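# Box picture-up and sponge yellow-up on the plate

## Task

Put the box down flat on the plate with its picture facing up, and put the sponge on the plate next to the box, with no part of it resting on the box and its yellow face up. At the end neither hand may be in contact with the box or the sponge.

## Robot and tools

Robot: two arms, left_arm and right_arm, each ending in a five-finger hand. right_arm has a right hand and left_arm has a left hand, its mirror image. Base positions in the scene frame: left_arm (-0.032, +0.251, +0.004) m, right_arm (+0.005, -0.358, +0.049) m, each turned slightly about z. A camera stand sits behind the arms. Reference pages can be shown with show_instructions, which takes no arguments and moves nothing.

Frames: the scene frame has its origin at table height, midway between the nominal bases, with +z up, +x out over the table and left_arm on the +y side. Hand positions, orientations, velocities and wrist-camera poses in results are given in each arm's own base frame. Fixed cameras and the table use the scene frame. Pose offsets are taken along the current Hand target's own axes.

Hand point: a point 0.05 m in front of the palm and 0.15 m out from the wrist face. Its +z runs along the straight fingers and +y points out of the palm. On the right hand, +x runs across the palm away from the thumb; on the left hand, +x points toward the thumb. Straight fingers extend 0.06 to 0.07 m past the point and sit 0.06 m behind it along -y. A bracket on the little-finger side of the wrist juts out and can strike things.

execute_actions(actions, cameras): actions is a list of actions. Each action is a table of 1 to 15 rows, one row per 1/30 s step. If a table has fewer than 15 rows, its last row is held for the remaining steps. Every row is a single list of 28 numbers in [-1, 1] that covers both arms, in this order: left dx, dy, dz, rx, ry, rz; left little, ring, middle, index, thumb_bend, thumb_turn, force_limit, speed; then the same 14 numbers for the right arm. The six pose numbers are an offset from the arm's Hand target as it stood when the action began, along that target's axes. Every row in an action is measured from that same start, not from the row before it. Scale: 1.0 equals 0.6 m or 180 degrees. rx, ry, rz together form one rotation vector. Sending six zeros asks the arm for its Hand target again. Images come back only when actions is empty or when cameras names them; ["all"] returns every camera.

Hand numbers are absolute targets, not offsets. For the fingers and thumb_bend, +1 is straight (open) and -1 is curled (closed). For thumb_turn, +1 places the thumb beside the palm and -1 places it across the palm, facing the fingers. force_limit maps -1 to about 0 N and +1 to 10 N at the fingertip (15 N for the two thumb motors). speed rises from near zero at -1 to full speed at +0.48 and stays at full speed up to +1. No value means 'unchanged', so to keep a hand as it is, resend the eight numbers from the last row actually run for it. Before any row has run for a hand, use its hand_measured values followed by hand_force_limit and hand_speed. With the thumb across the palm, the hand can grip objects roughly 0.035 to 0.065 m thick. For a gentle grip, close at speed -0.94 or below. To squeeze harder, raise force_limit and also send a more-closed target.

move(target, speed, blend, blocking, cameras): target is one 28-number row, or a list of up to 15 such rows. Every row is an offset from the same starting Hand targets, not from the previous row. speed is in m/s, from 0.002 to 4.3, default 0.25; turning is capped at twice that number in rad/s. blend, in m, rounds the corners between listed targets; 0 means stop at each one. Paths run in straight lines, end together, and are capped at 10 s. They do not steer around obstacles or the other arm. Keep paths away from an arm's own base. The result ends with a move: line that reports done, off_target, moving, held or fault, plus any limits (paced, held). blocking=false returns after about 0.5 s while the motion continues.

wait(seconds 0 to 10) lets time pass while each arm holds its last command. stop brakes a running move. zoom_image(camera, region [x0, y0, x1, y1] in pixels, at most 504 by 504) enlarges part of the newest image from cam_head_left, cam_head_right, cam_high, cam_left_wrist or cam_right_wrist. finished_scene ends the scene for good.

Results: end_effector_position (m) and end_effector_quat_wxyz in each base frame; Hand target, which is the last commanded pose after clipping; joint positions, velocities and torques; and hand_measured, hand_stopped_by (moving, target, force, stalled, fault) and hand_load_n, each listed in the same motor order as the row. A lost grip shows up as hand_load_n falling to near 0. Resting 1 to 3 cm short of a commanded pose, usually low, is normal and does not mean contact. If the hand settles short, send the remaining gap as an offset. The controller limits each step's commanded orientation to within 40 degrees of the measured orientation.

Cameras: cam_head_left, cam_head_right and cam_high are fixed, 896x504 each; cam_left_wrist and cam_right_wrist are fisheye, 672x504 each.

Avoid: dropping objects or letting go of them while they are moving; anything falling off the table or being left off it; fast impacts or hard pressing on the table or fixed parts; any contact or squeeze between the two arms or hands; overloading fingers; and long stretched-out holds, which overheat the motors (watch for a MOTOR HOT line, since an arm drops at 100 °C). To end a push, command the target back past the hand point. Loose objects can be nudged now and then, so check the final state before finishing.

Each tool is called after "Request:" as name(argument=value, ...) on one line, values as JSON.

Reference images:

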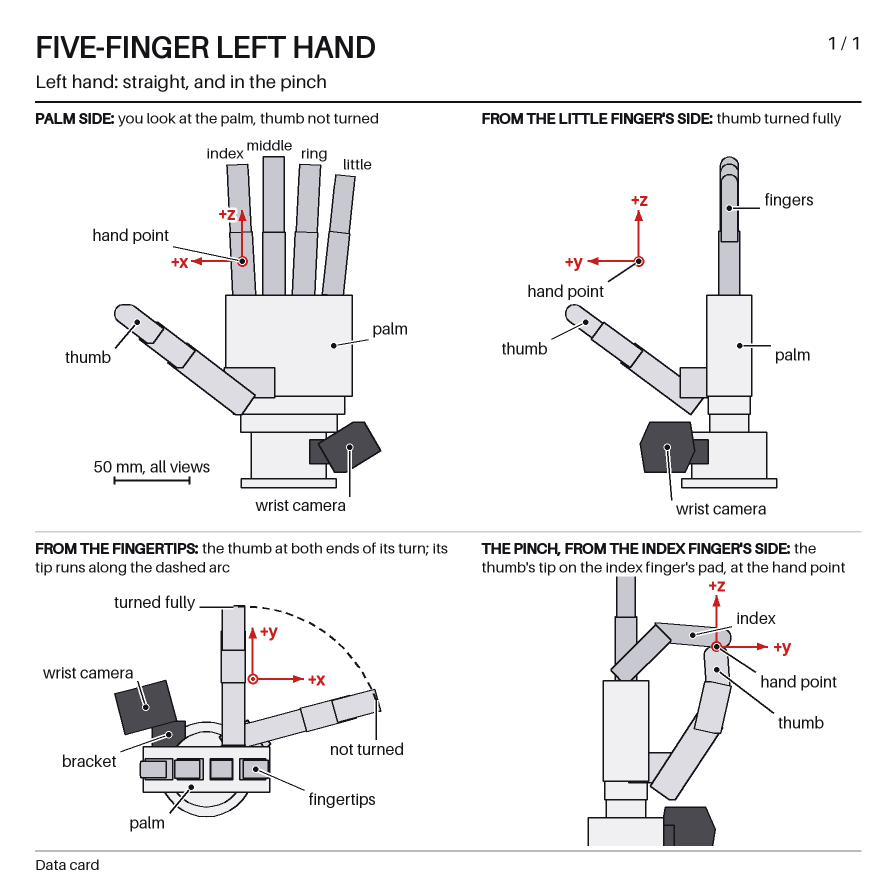

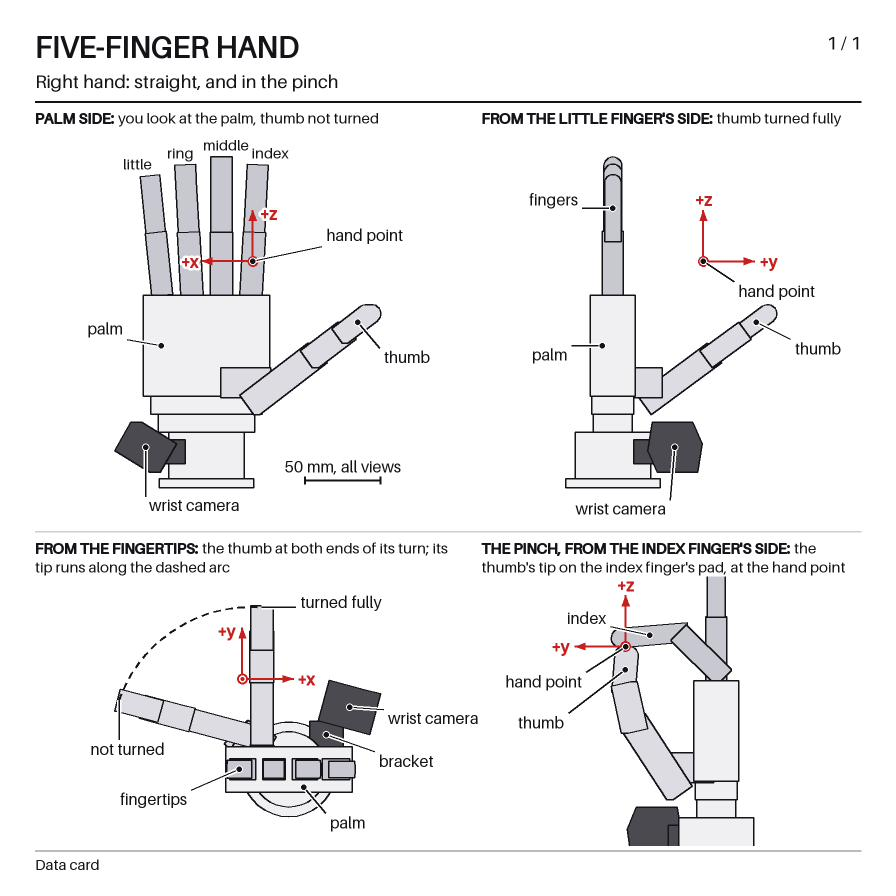

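## Session

Request:
execute_actions(actions=[])

Scene clock: 0.00 s.
left_arm: end_effector_position=(+0.5599, +0.2281, +0.3591) hand_measured=(+1.000, +1.000, +1.000, +1.000, +1.000, +1.000) hand_load_n=(+0.0, +0.0, +0.0, +0.0, +0.5, +0.0) hand_stopped_by=(target, target, target, target, target, target) hand_force_limit=0.00 hand_speed=-0.80 end_effector_quat_wxyz=(+0.735, +0.189, +0.624, +0.185) | right_arm: end_effector_position=(+0.2211, -0.2120, +0.1919) hand_measured=(+1.000, +1.000, +1.000, +1.000, +1.000, +1.000) hand_load_n=(+0.0, +0.0, +0.0, +0.0, +0.0, +0.0) hand_stopped_by=(target, target, target, target, target, target) hand_force_limit=0.00 hand_speed=-0.80 end_effector_quat_wxyz=(-0.305, +0.646, -0.699, -0.039)
Joint positions: left_arm=[0.436 1.351 0.795 0.724 0.479 2.034] | right_arm=[-1.023 1.436 1.204 -1.565 -0.588 -1.012]
Joint velocities: within noise
Joint torques (N m): no reading
Heat: left arm: hottest wrist pitch 29 °C; right arm: hottest shoulder 28 °C.
Hand target: left_arm +0.5634, +0.2297, +0.3708; +0.740, +0.191, +0.616, +0.190 | right_arm +0.2249, -0.2182, +0.1976; -0.303, +0.649, -0.698, -0.029

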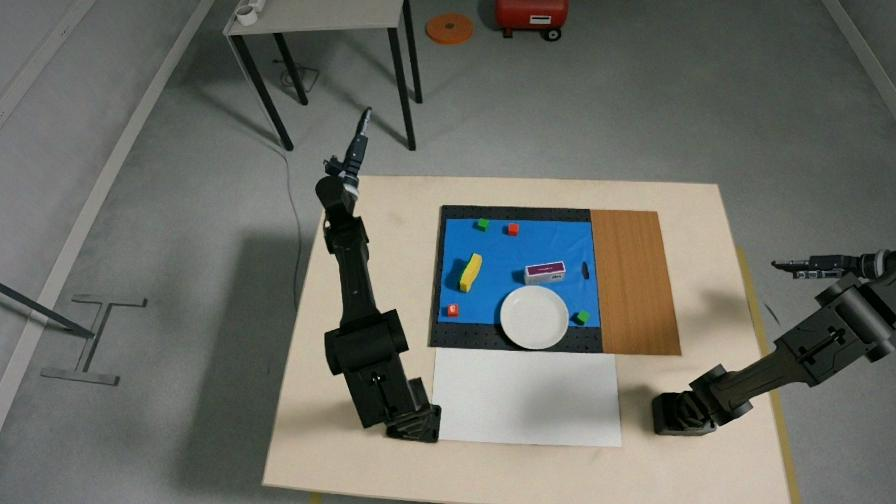

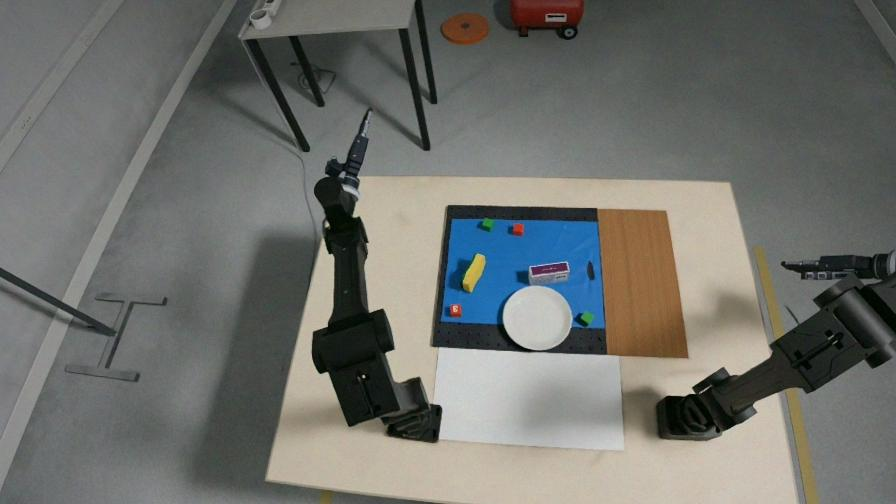

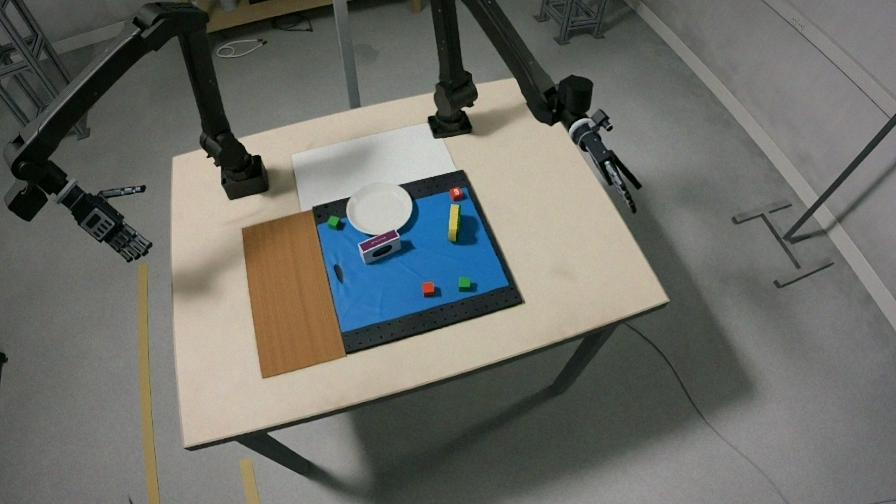

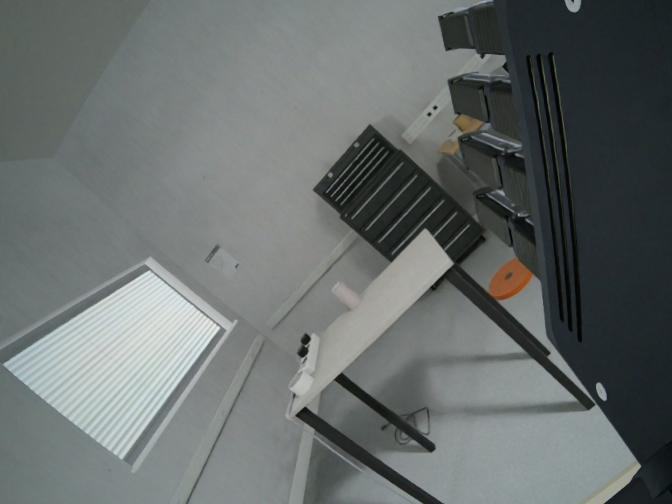

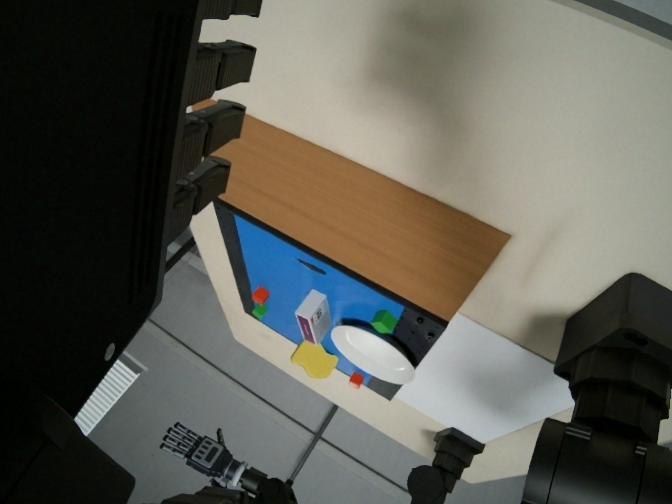

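Request:
zoom_image(camera="cam_head_left", region=[420, 190, 700, 360])

Request:
zoom_image(camera="cam_high", region=[300, 150, 540, 350])

Request:
zoom_image(camera="cam_right_wrist", region=[210, 200, 450, 420])

Request:
zoom_image(camera="cam_head_right", region=[420, 190, 700, 360])

Scaled by 1.800.

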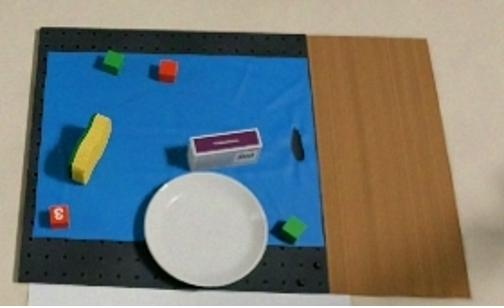

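Scaled by 2.100.

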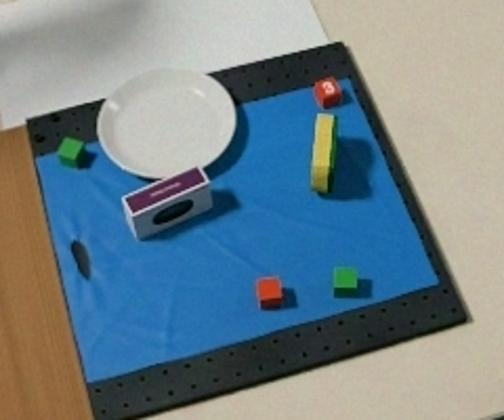

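Scaled by 2.100 from the camera's 672x504 image, which has a finer 960x720 frame.

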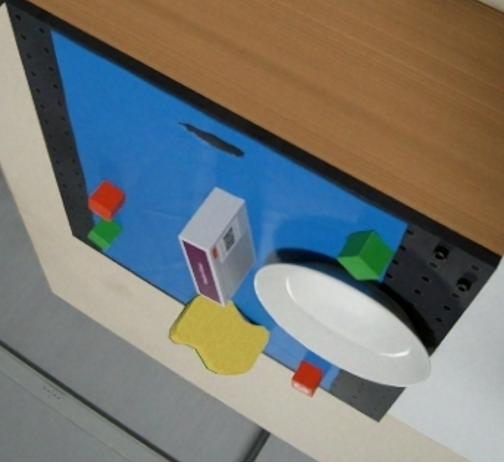

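Scaled by 1.800.

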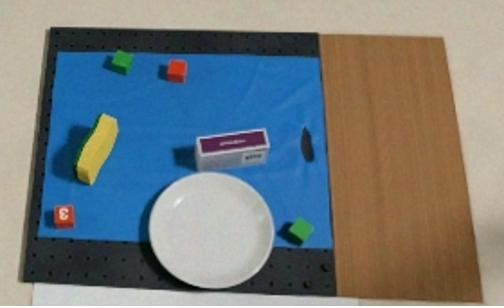

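Request:
move(target=[-0.142,-0.377,-0.293,0.1393,0.5426,-0.14,1,1,1,1,1,1,0,-0.8,-0.739,-0.114,0.357,-0.1254,0.1519,-0.0224,1,1,1,1,1,1,0,-0.8], speed=0.3, cameras=["all"])

Scene clock: 7.77 s.
left_arm: end_effector_position=(+0.3740, +0.0071, +0.2837) hand_measured=(+1.000, +1.000, +1.000, +1.000, +1.000, +1.000) hand_load_n=(+0.0, +0.0, +0.0, +0.0, +0.0, +0.0) hand_stopped_by=(target, target, target, target, target, target) hand_force_limit=0.00 hand_speed=-0.80 end_effector_quat_wxyz=(-0.007, +0.005, +1.000, +0.003) | right_arm: end_effector_position=(+0.3439, +0.2487, +0.2380) hand_measured=(+1.000, +1.000, +1.000, +1.000, +1.000, +1.000) hand_load_n=(+0.0, +0.0, +0.0, +0.0, +0.0, +0.0) hand_stopped_by=(target, target, target, target, target, target) hand_force_limit=0.00 hand_speed=-0.80 end_effector_quat_wxyz=(+0.015, +0.710, -0.704, -0.007)
Joint positions: left_arm=[-0.132 1.418 1.513 -1.68 -0.003 1.449] | right_arm=[0.494 1.562 1.548 -1.59 -0.005 0.486]
Joint torques (N m): left_arm=[-0.67 -10.11 14 -0.55 0.07 -0.21] | right_arm=[-1.2 -10.46 14.08 -0.43 0.26 0.03]
Heat: left arm: hottest wrist pitch 29 °C; right arm: hottest elbow 29 °C.
Hand target: left_arm +0.3862, +0.0010, +0.2962; +0.000, +0.000, +1.000, +0.000 | right_arm +0.3595, +0.2574, +0.2513; +0.000, +0.707, -0.707, +0.000
Off the commanded pose: left_arm 0.018 m, 1 deg | right_arm 0.022 m, 2 deg.
joint sent to its limit (left arm) — joint 4 (wrist pitch), lower limit. The joint targets still meet the commanded pose.
move: off_target (left_arm, right_arm)
camera_calibration:
cam_left_wrist: T_world_to_cam=[[-0.319932, -0.947355, -0.0127124, 0.134939], [-0.865855, 0.286909, 0.409851, 0.223948], [-0.384627, 0.142132, -0.912064, 0.516865], [0, 0, 0, 1]] pos_world=[0.435878, -0.00988027, 0.381344]
cam_right_wrist: T_world_to_cam=[[-0.948235, -0.317196, -0.0153751, 0.409877], [-0.289673, 0.844086, 0.451229, -0.20927], [-0.13015, 0.432325, -0.892276, 0.269401], [0, 0, 0, 1]] pos_world=[0.363103, 0.190184, 0.341111]

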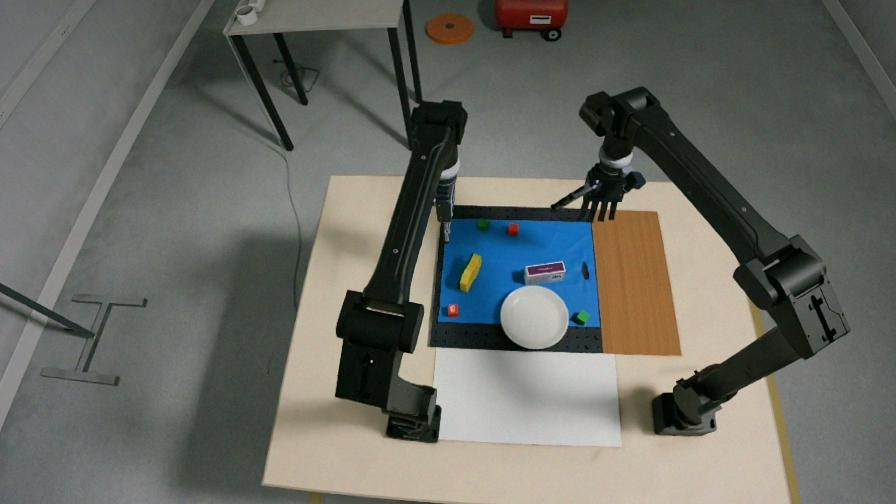

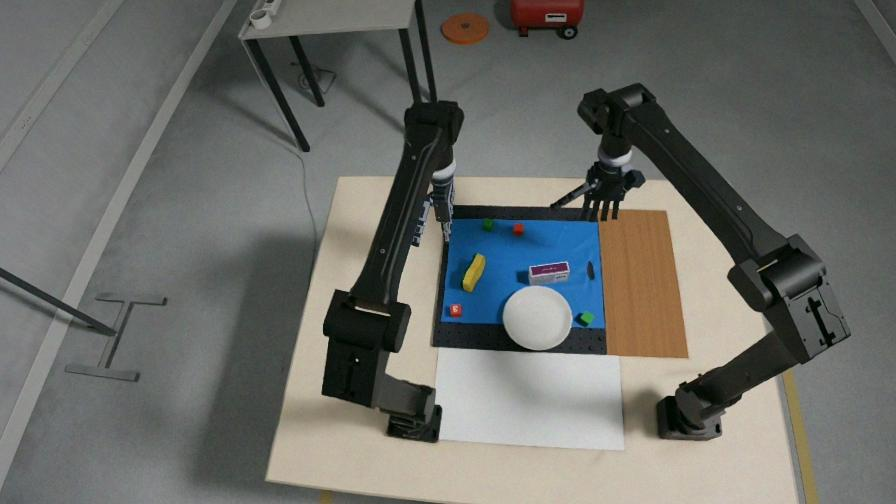

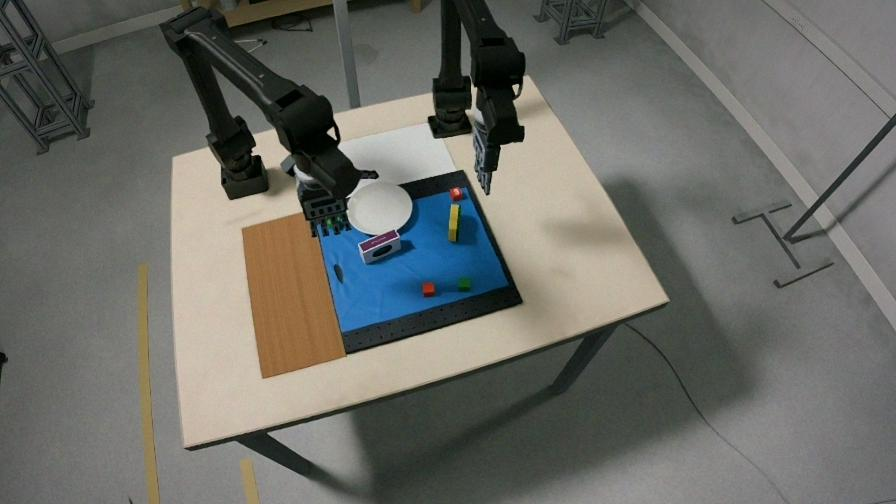

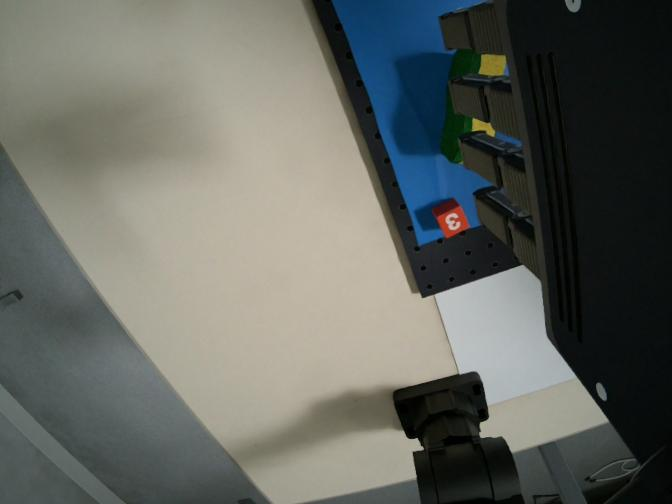

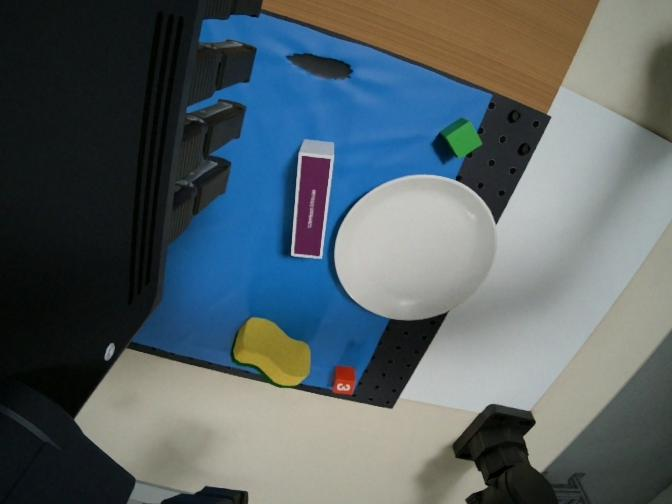

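Request:
zoom_image(camera="cam_right_wrist", region=[200, 100, 520, 420])

Request:
zoom_image(camera="cam_high", region=[320, 160, 500, 300])

Request:
zoom_image(camera="cam_head_left", region=[440, 200, 600, 350])

Scaled by 1.575 from the camera's 672x504 image, which has a finer 960x720 frame.

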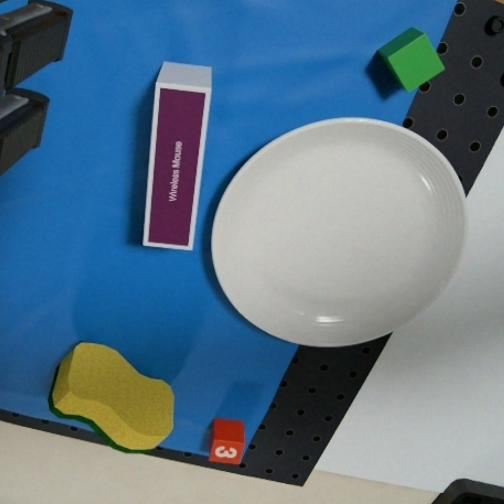

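Scaled by 2.800.

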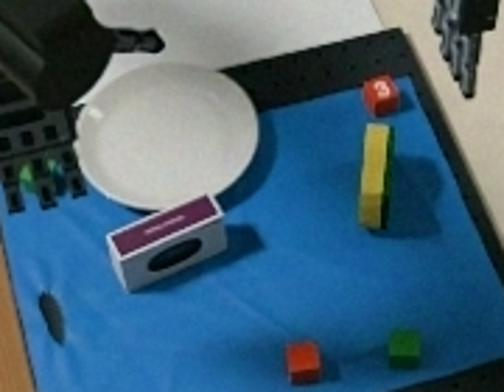

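Scaled by 3.150.

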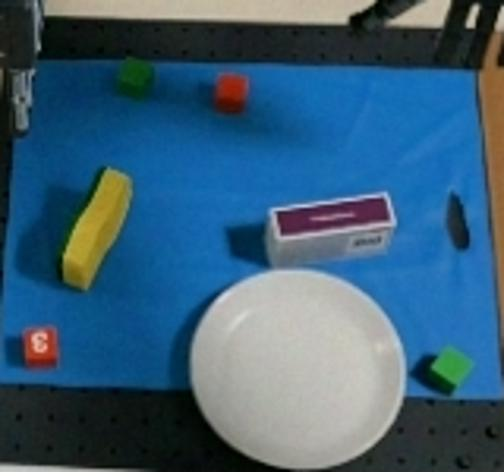

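Request:
move(target=[0.032,-0.105,0.188,0,0,0.0694,1,1,1,1,1,1,0,-0.8,-0.15,0.0017,0.23,0.2489,-0.0273,-0.0658,1,1,1,1,1,-1,0,0], speed=0.25, cameras=["all"])

Scene clock: 13.97 s.
left_arm: end_effector_position=(+0.3683, -0.0592, +0.1854) hand_measured=(+1.000, +1.000, +1.000, +1.000, +1.000, +1.000) hand_load_n=(+0.0, +0.0, +0.0, +0.0, +0.0, +0.0) hand_stopped_by=(target, target, target, target, target, target) hand_force_limit=0.00 hand_speed=-0.80 end_effector_quat_wxyz=(-0.003, +0.096, +0.995, +0.002) | right_arm: end_effector_position=(+0.3606, +0.3486, +0.1103) hand_measured=(+1.000, +1.000, +1.000, +1.000, +1.000, -1.000) hand_load_n=(+0.0, +0.0, +0.0, +0.0, +0.0, +0.0) hand_stopped_by=(target, target, target, target, target, target) hand_force_limit=0.00 hand_speed=0.00 end_effector_quat_wxyz=(-0.291, +0.720, -0.583, +0.236)
Joint positions: left_arm=[-0.31 1.418 1.256 -1.415 -0.002 1.453] | right_arm=[0.825 1.383 0.936 -0.455 0.413 0.47]
Joint torques (N m): left_arm=[-0.97 -11.87 8.05 0.35 0.06 0.13] | right_arm=[-1.03 -10.64 8.29 2.19 0.6 -0.14]
Heat: left arm: hottest elbow 29 °C; right arm: hottest elbow 29 °C.
Hand target: left_arm +0.3670, -0.0620, +0.1834; +0.000, +0.109, +0.994, +0.000 | right_arm +0.3584, +0.3473, +0.1131; -0.298, +0.721, -0.578, +0.239
Off the commanded pose: left_arm 0.004 m, 2 deg | right_arm 0.004 m, 1 deg.
move: done
camera_calibration:
cam_left_wrist: T_world_to_cam=[[-0.486985, -0.873319, -0.0126361, 0.134901], [-0.8019, 0.441333, 0.402717, 0.265206], [-0.346124, 0.20625, -0.915237, 0.42464], [0, 0, 0, 1]] pos_world=[0.425341, -0.0868147, 0.283548]
cam_right_wrist: T_world_to_cam=[[-0.570509, -0.437392, -0.695132, 0.43607], [-0.690678, 0.713484, 0.117915, -0.00419489], [0.44439, 0.547384, -0.709146, -0.153114], [0, 0, 0, 1]] pos_world=[0.313927, 0.277538, 0.195041]

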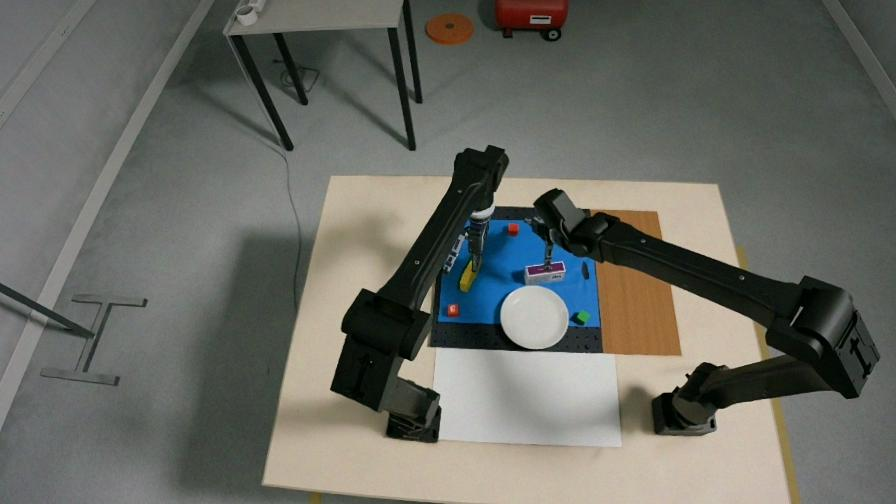

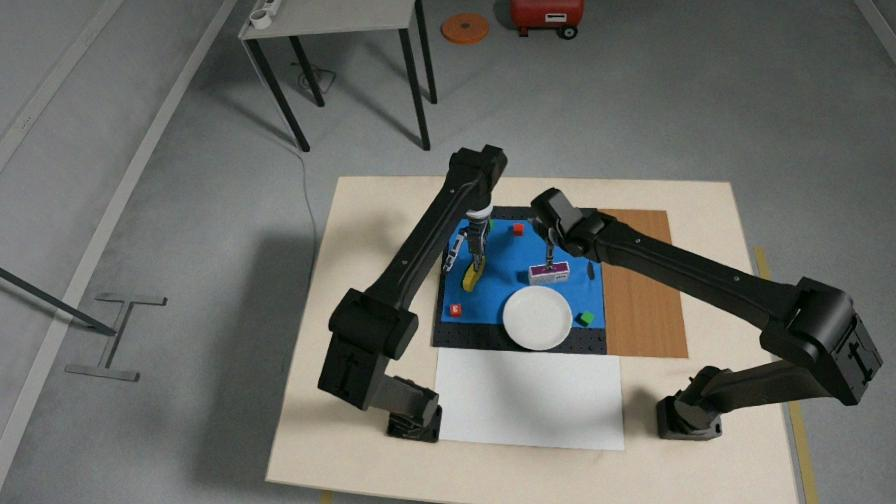

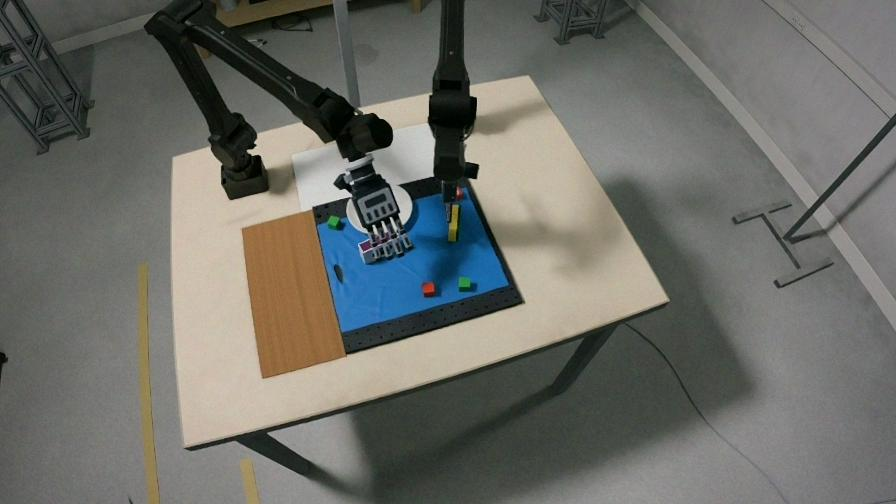

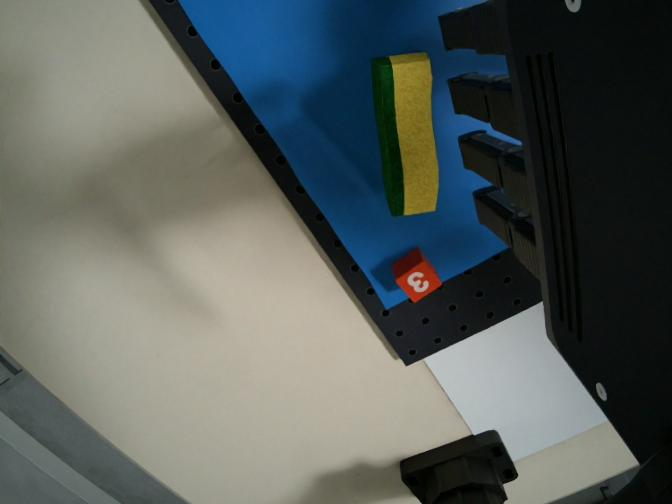

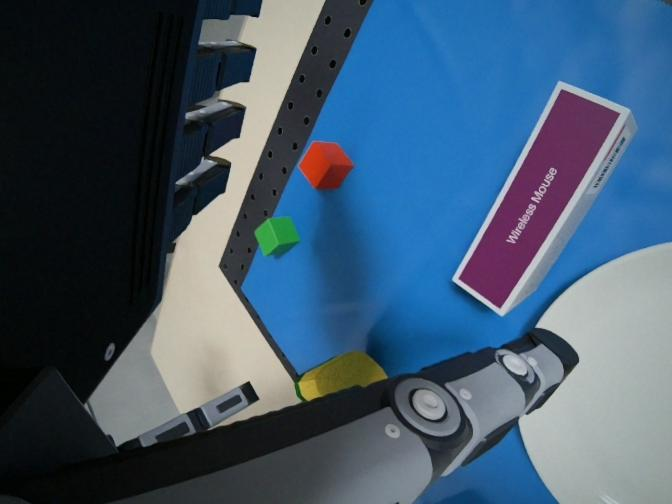

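Request:
zoom_image(camera="cam_head_left", region=[420, 180, 620, 340])

Request:
zoom_image(camera="cam_high", region=[320, 140, 500, 300])

Request:
zoom_image(camera="cam_left_wrist", region=[300, 0, 600, 260])

Request:
zoom_image(camera="cam_right_wrist", region=[250, 50, 672, 430])

Scaled by 2.520.

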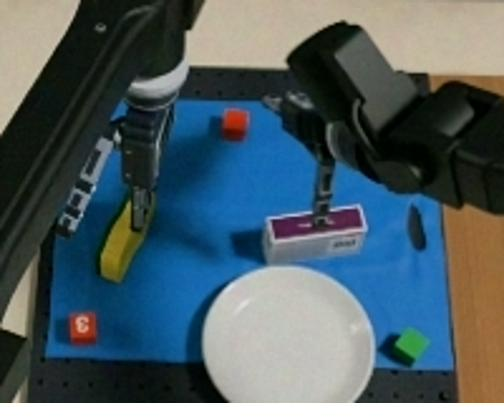

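Scaled by 2.800.

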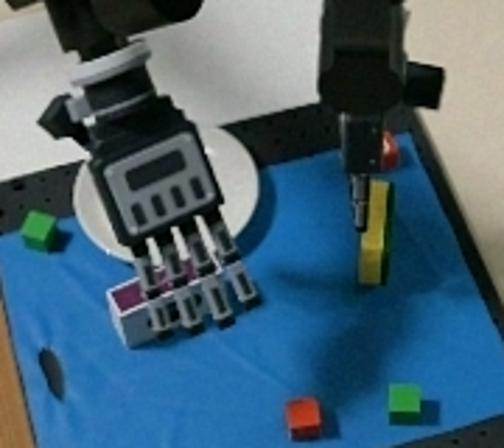

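Scaled by 1.680 from the camera's 672x504 image, which has a finer 960x720 frame.

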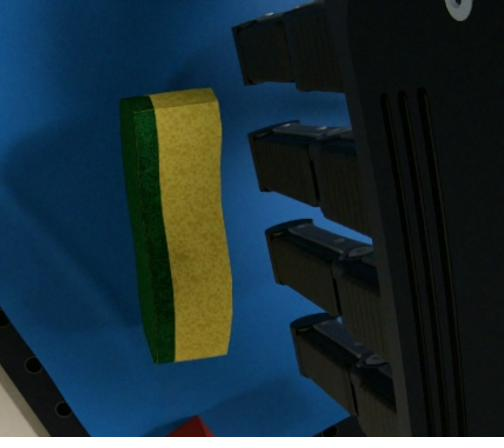

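Scaled by 1.194 from the camera's 672x504 image, which has a finer 960x720 frame.

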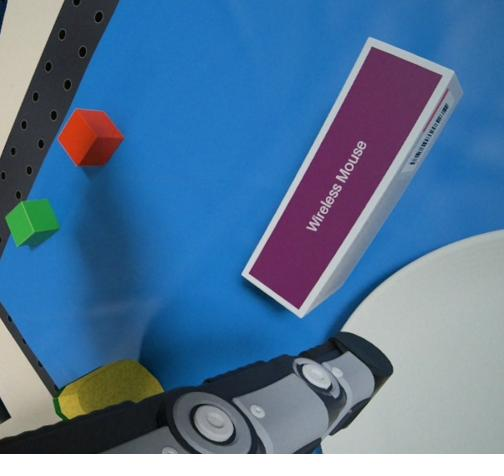

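Request:
move(target=[0.0415,-0.0295,0.085,0,0,0.055,1,1,1,1,1,1,0,-0.8,0.013,0.147,0.112,0,0,0,1,1,1,1,1,-1,0,0], speed=0.15, cameras=["all"])

Scene clock: 16.90 s.
left_arm: end_effector_position=(+0.3404, -0.0711, +0.1314) hand_measured=(+1.000, +1.000, +1.000, +1.000, +1.000, +1.000) hand_load_n=(+0.0, +0.0, +0.0, +0.0, +0.0, +0.0) hand_stopped_by=(target, target, target, target, target, target) hand_force_limit=0.00 hand_speed=-0.80 end_effector_quat_wxyz=(-0.008, +0.181, +0.983, +0.002) | right_arm: end_effector_position=(+0.3495, +0.3371, +0.0124) hand_measured=(+1.000, +1.000, +1.000, +1.000, +1.000, -1.000) hand_load_n=(+0.5, +0.0, -0.5, +0.0, +0.0, +0.0) hand_stopped_by=(target, target, target, target, target, target) hand_force_limit=0.00 hand_speed=0.00 end_effector_quat_wxyz=(-0.303, +0.716, -0.582, +0.238)
Joint positions: left_arm=[-0.378 1.375 1.066 -1.278 -0.002 1.557] | right_arm=[0.827 1.505 0.74 -0.113 0.417 0.47]
Joint torques (N m): left_arm=[-0.79 -11.58 7.68 0.36 0.04 0.09] | right_arm=[-0.73 -8.53 7.15 2.15 0.59 -0.11]
Heat: left arm: hottest elbow 29 °C; right arm: hottest elbow 29 °C.
Hand target: left_arm +0.3389, -0.0739, +0.1323; +0.000, +0.194, +0.981, +0.000 | right_arm +0.3457, +0.3365, +0.0034; -0.298, +0.720, -0.578, +0.239
Off the commanded pose: left_arm 0.003 m, 2 deg | right_arm 0.010 m, 1 deg.
move: done
camera_calibration:
cam_left_wrist: T_world_to_cam=[[-0.628814, -0.777502, -0.00906875, 0.164864], [-0.711139, 0.570347, 0.411078, 0.247028], [-0.314442, 0.264941, -0.911555, 0.36092], [0, 0, 0, 1]] pos_world=[0.392829, -0.108332, 0.228945]
cam_right_wrist: T_world_to_cam=[[-0.556896, -0.426039, -0.712992, 0.348371], [-0.69322, 0.711257, 0.11645, 0.00950806], [0.457508, 0.559111, -0.691434, -0.220047], [0, 0, 0, 1]] pos_world=[0.301271, 0.264688, 0.0951311]

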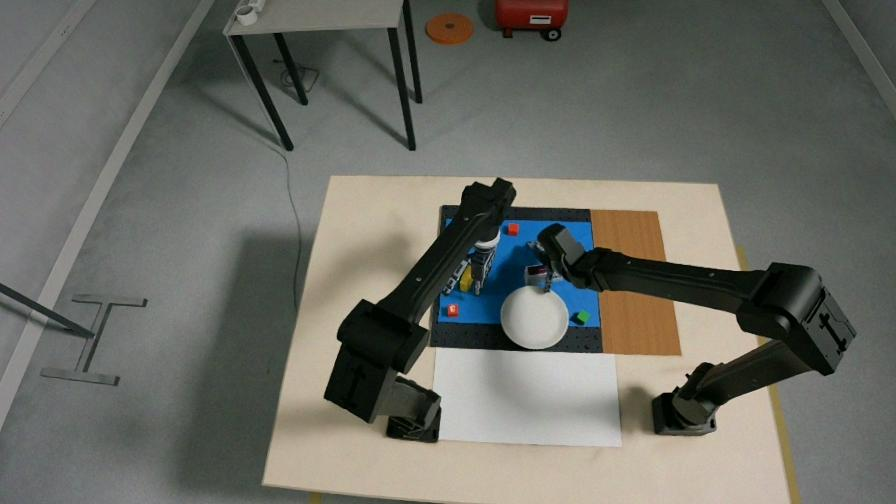

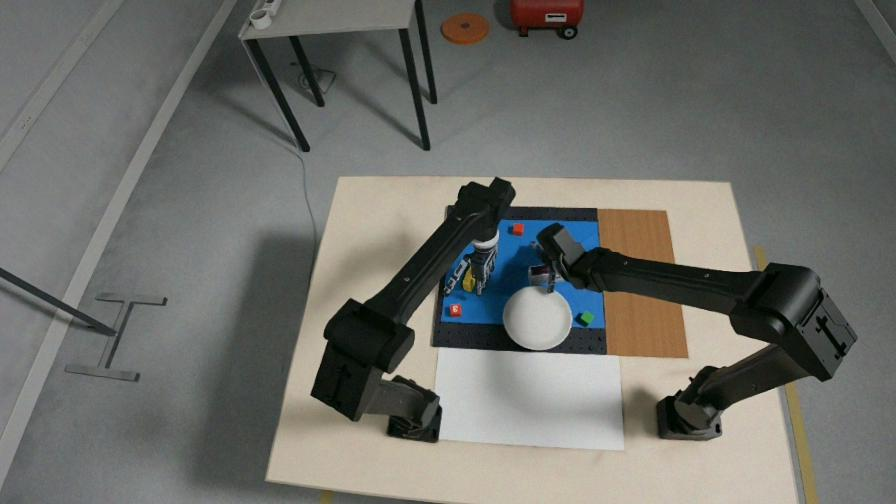

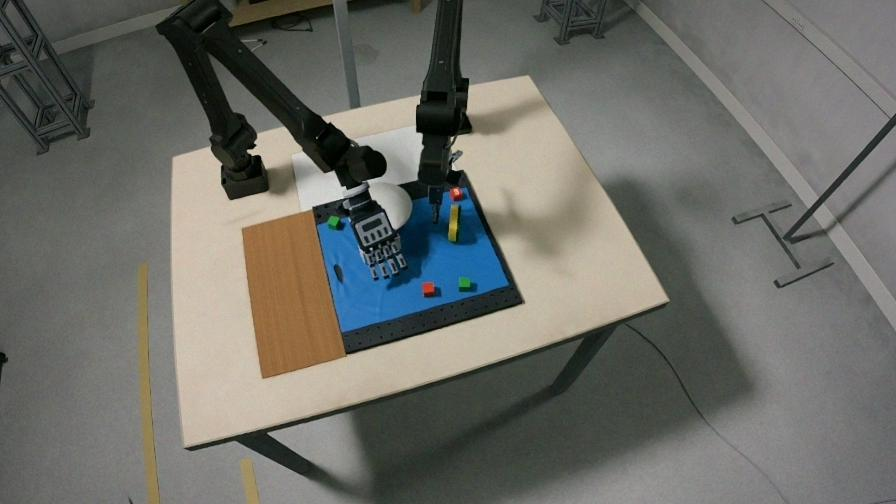

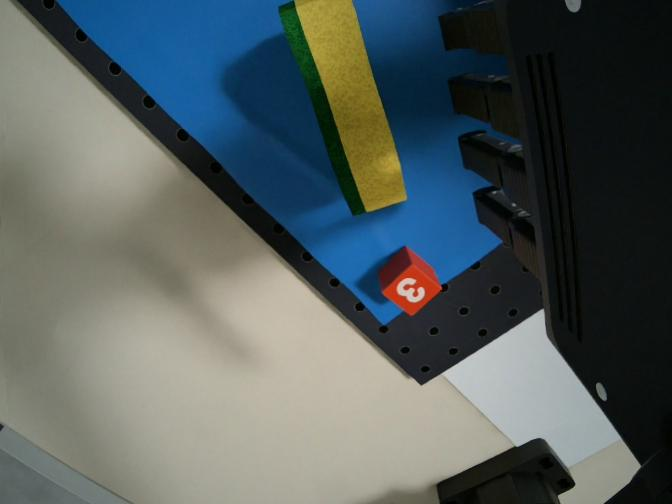

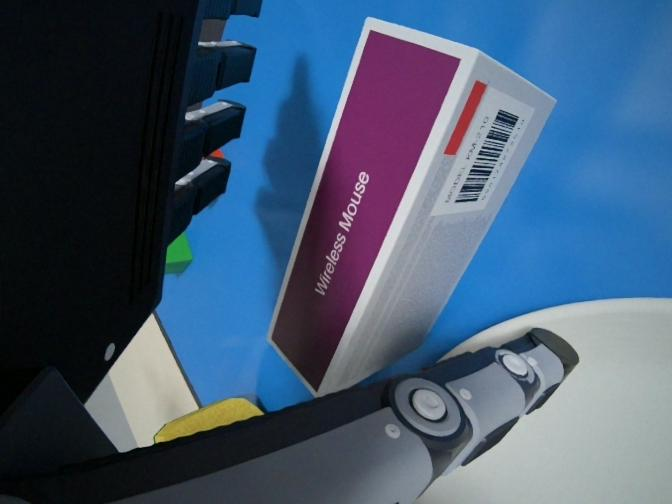

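Request:
zoom_image(camera="cam_high", region=[320, 160, 480, 290])

Request:
zoom_image(camera="cam_head_right", region=[430, 200, 610, 340])

Request:
zoom_image(camera="cam_right_wrist", region=[170, 0, 672, 504])

Scaled by 3.150.

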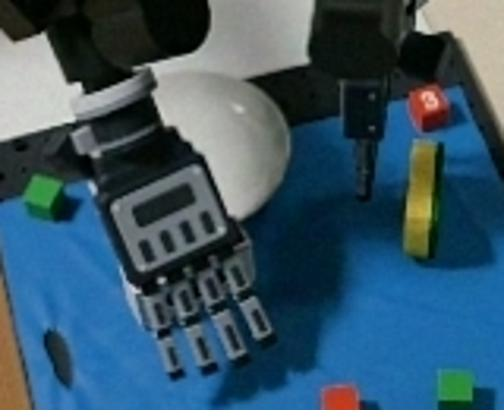

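Scaled by 2.800.

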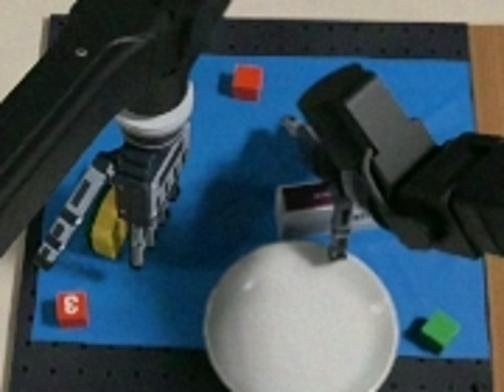

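Scaled by 1.000.

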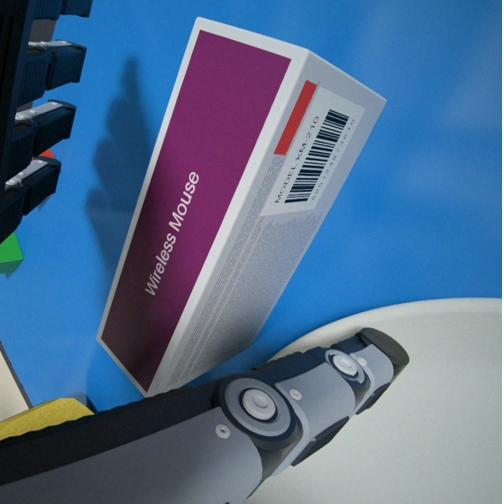

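Request:
move(target=[-0.029,-0.0067,0.06,0,0,0,1,1,1,1,1,1,0,-0.8,0,-0.0106,-0.0106,0,0,0,0.35,0.35,0.35,0.35,0.75,-1,-0.4,-0.5], speed=0.12, cameras=["cam_head_right","cam_high","cam_left_wrist","cam_right_wrist"])

Scene clock: 19.33 s.
left_arm: end_effector_position=(+0.3553, -0.0807, +0.1075) hand_measured=(+1.000, +1.000, +1.000, +1.000, +1.000, +1.000) hand_load_n=(+0.0, +0.0, +0.0, +0.0, +0.0, +0.0) hand_stopped_by=(target, target, target, target, target, target) hand_force_limit=0.00 hand_speed=-0.80 end_effector_quat_wxyz=(+0.010, +0.186, +0.983, -0.001) | right_arm: end_effector_position=(+0.3487, +0.3361, +0.0116) hand_measured=(+0.350, +0.350, +0.350, +0.350, +0.750, -1.000) hand_load_n=(+0.0, +0.0, +0.0, +0.0, +0.0, +0.0) hand_stopped_by=(target, target, target, target, target, target) hand_force_limit=-0.40 hand_speed=-0.50 end_effector_quat_wxyz=(-0.300, +0.717, -0.583, +0.238)
Joint positions: left_arm=[-0.388 1.415 1.042 -1.179 -0.002 1.557] | right_arm=[0.827 1.505 0.74 -0.118 0.417 0.47]
Joint torques (N m): left_arm=[-0.91 -9.29 7.75 0.28 0.05 0.03] | right_arm=[-0.73 -9.93 7.83 1.18 0.58 -0.11]
Heat: left arm: hottest elbow 29 °C; right arm: hottest elbow 29 °C.
Hand target: left_arm +0.3534, -0.0842, +0.0963; +0.000, +0.194, +0.981, +0.000 | right_arm +0.3457, +0.3365, +0.0124; -0.298, +0.720, -0.578, +0.240
Off the commanded pose: left_arm 0.012 m, 1 deg | right_arm 0.003 m, 1 deg.
move: off_target (left_arm)
camera_calibration:
cam_left_wrist: T_world_to_cam=[[-0.636305, -0.771185, -0.0197166, 0.170885], [-0.718349, 0.583005, 0.379579, 0.279917], [-0.281231, 0.255692, -0.924949, 0.335193], [0, 0, 0, 1]] pos_world=[0.40408, -0.117115, 0.207155]
cam_right_wrist: T_world_to_cam=[[-0.559469, -0.428821, -0.7093, 0.34871], [-0.692604, 0.711949, 0.115877, 0.00930567], [0.455295, 0.556094, -0.695317, -0.217754], [0, 0, 0, 1]] pos_world=[0.30068, 0.264001, 0.094854]
Images, in order (width x height): cam_head_right 896x504, cam_high 896x504, cam_left_wrist 672x504, cam_right_wrist 672x504.

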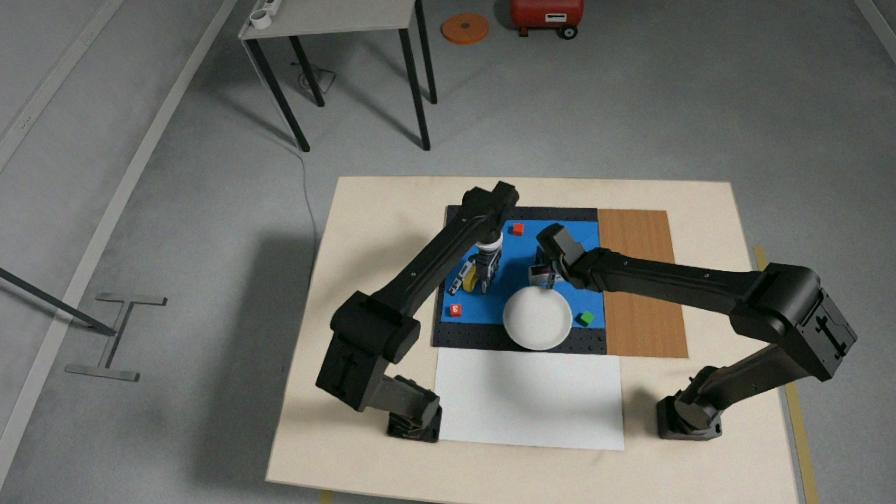

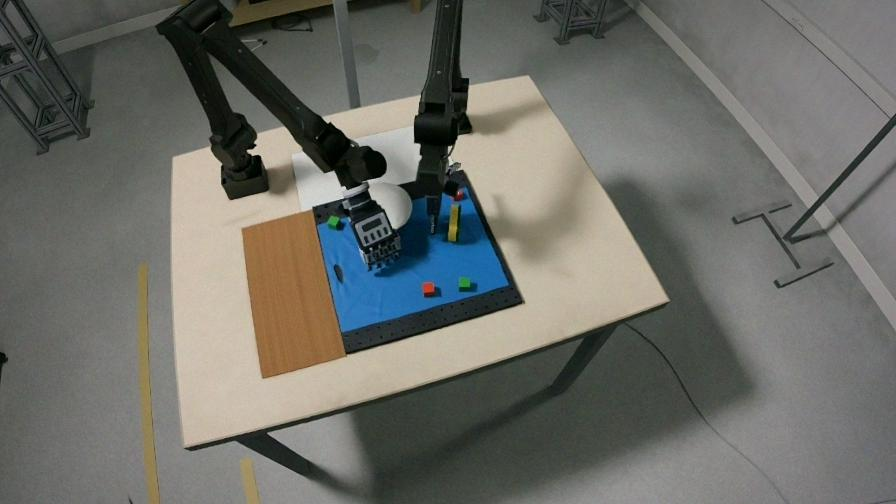

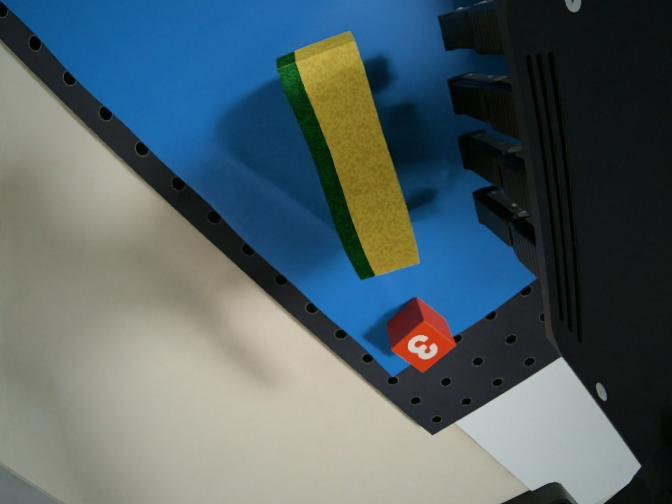

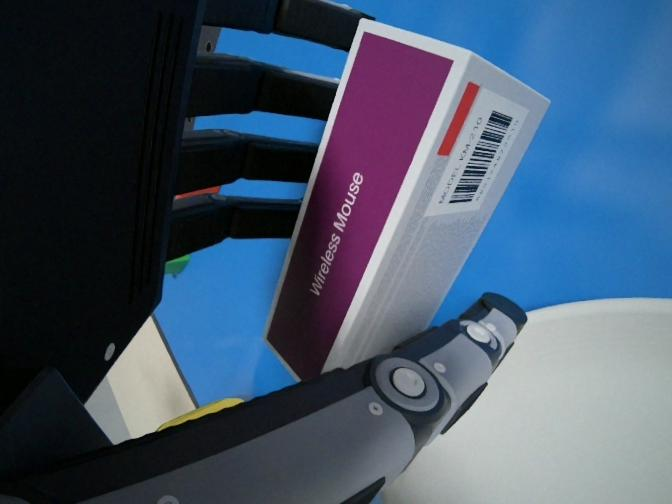

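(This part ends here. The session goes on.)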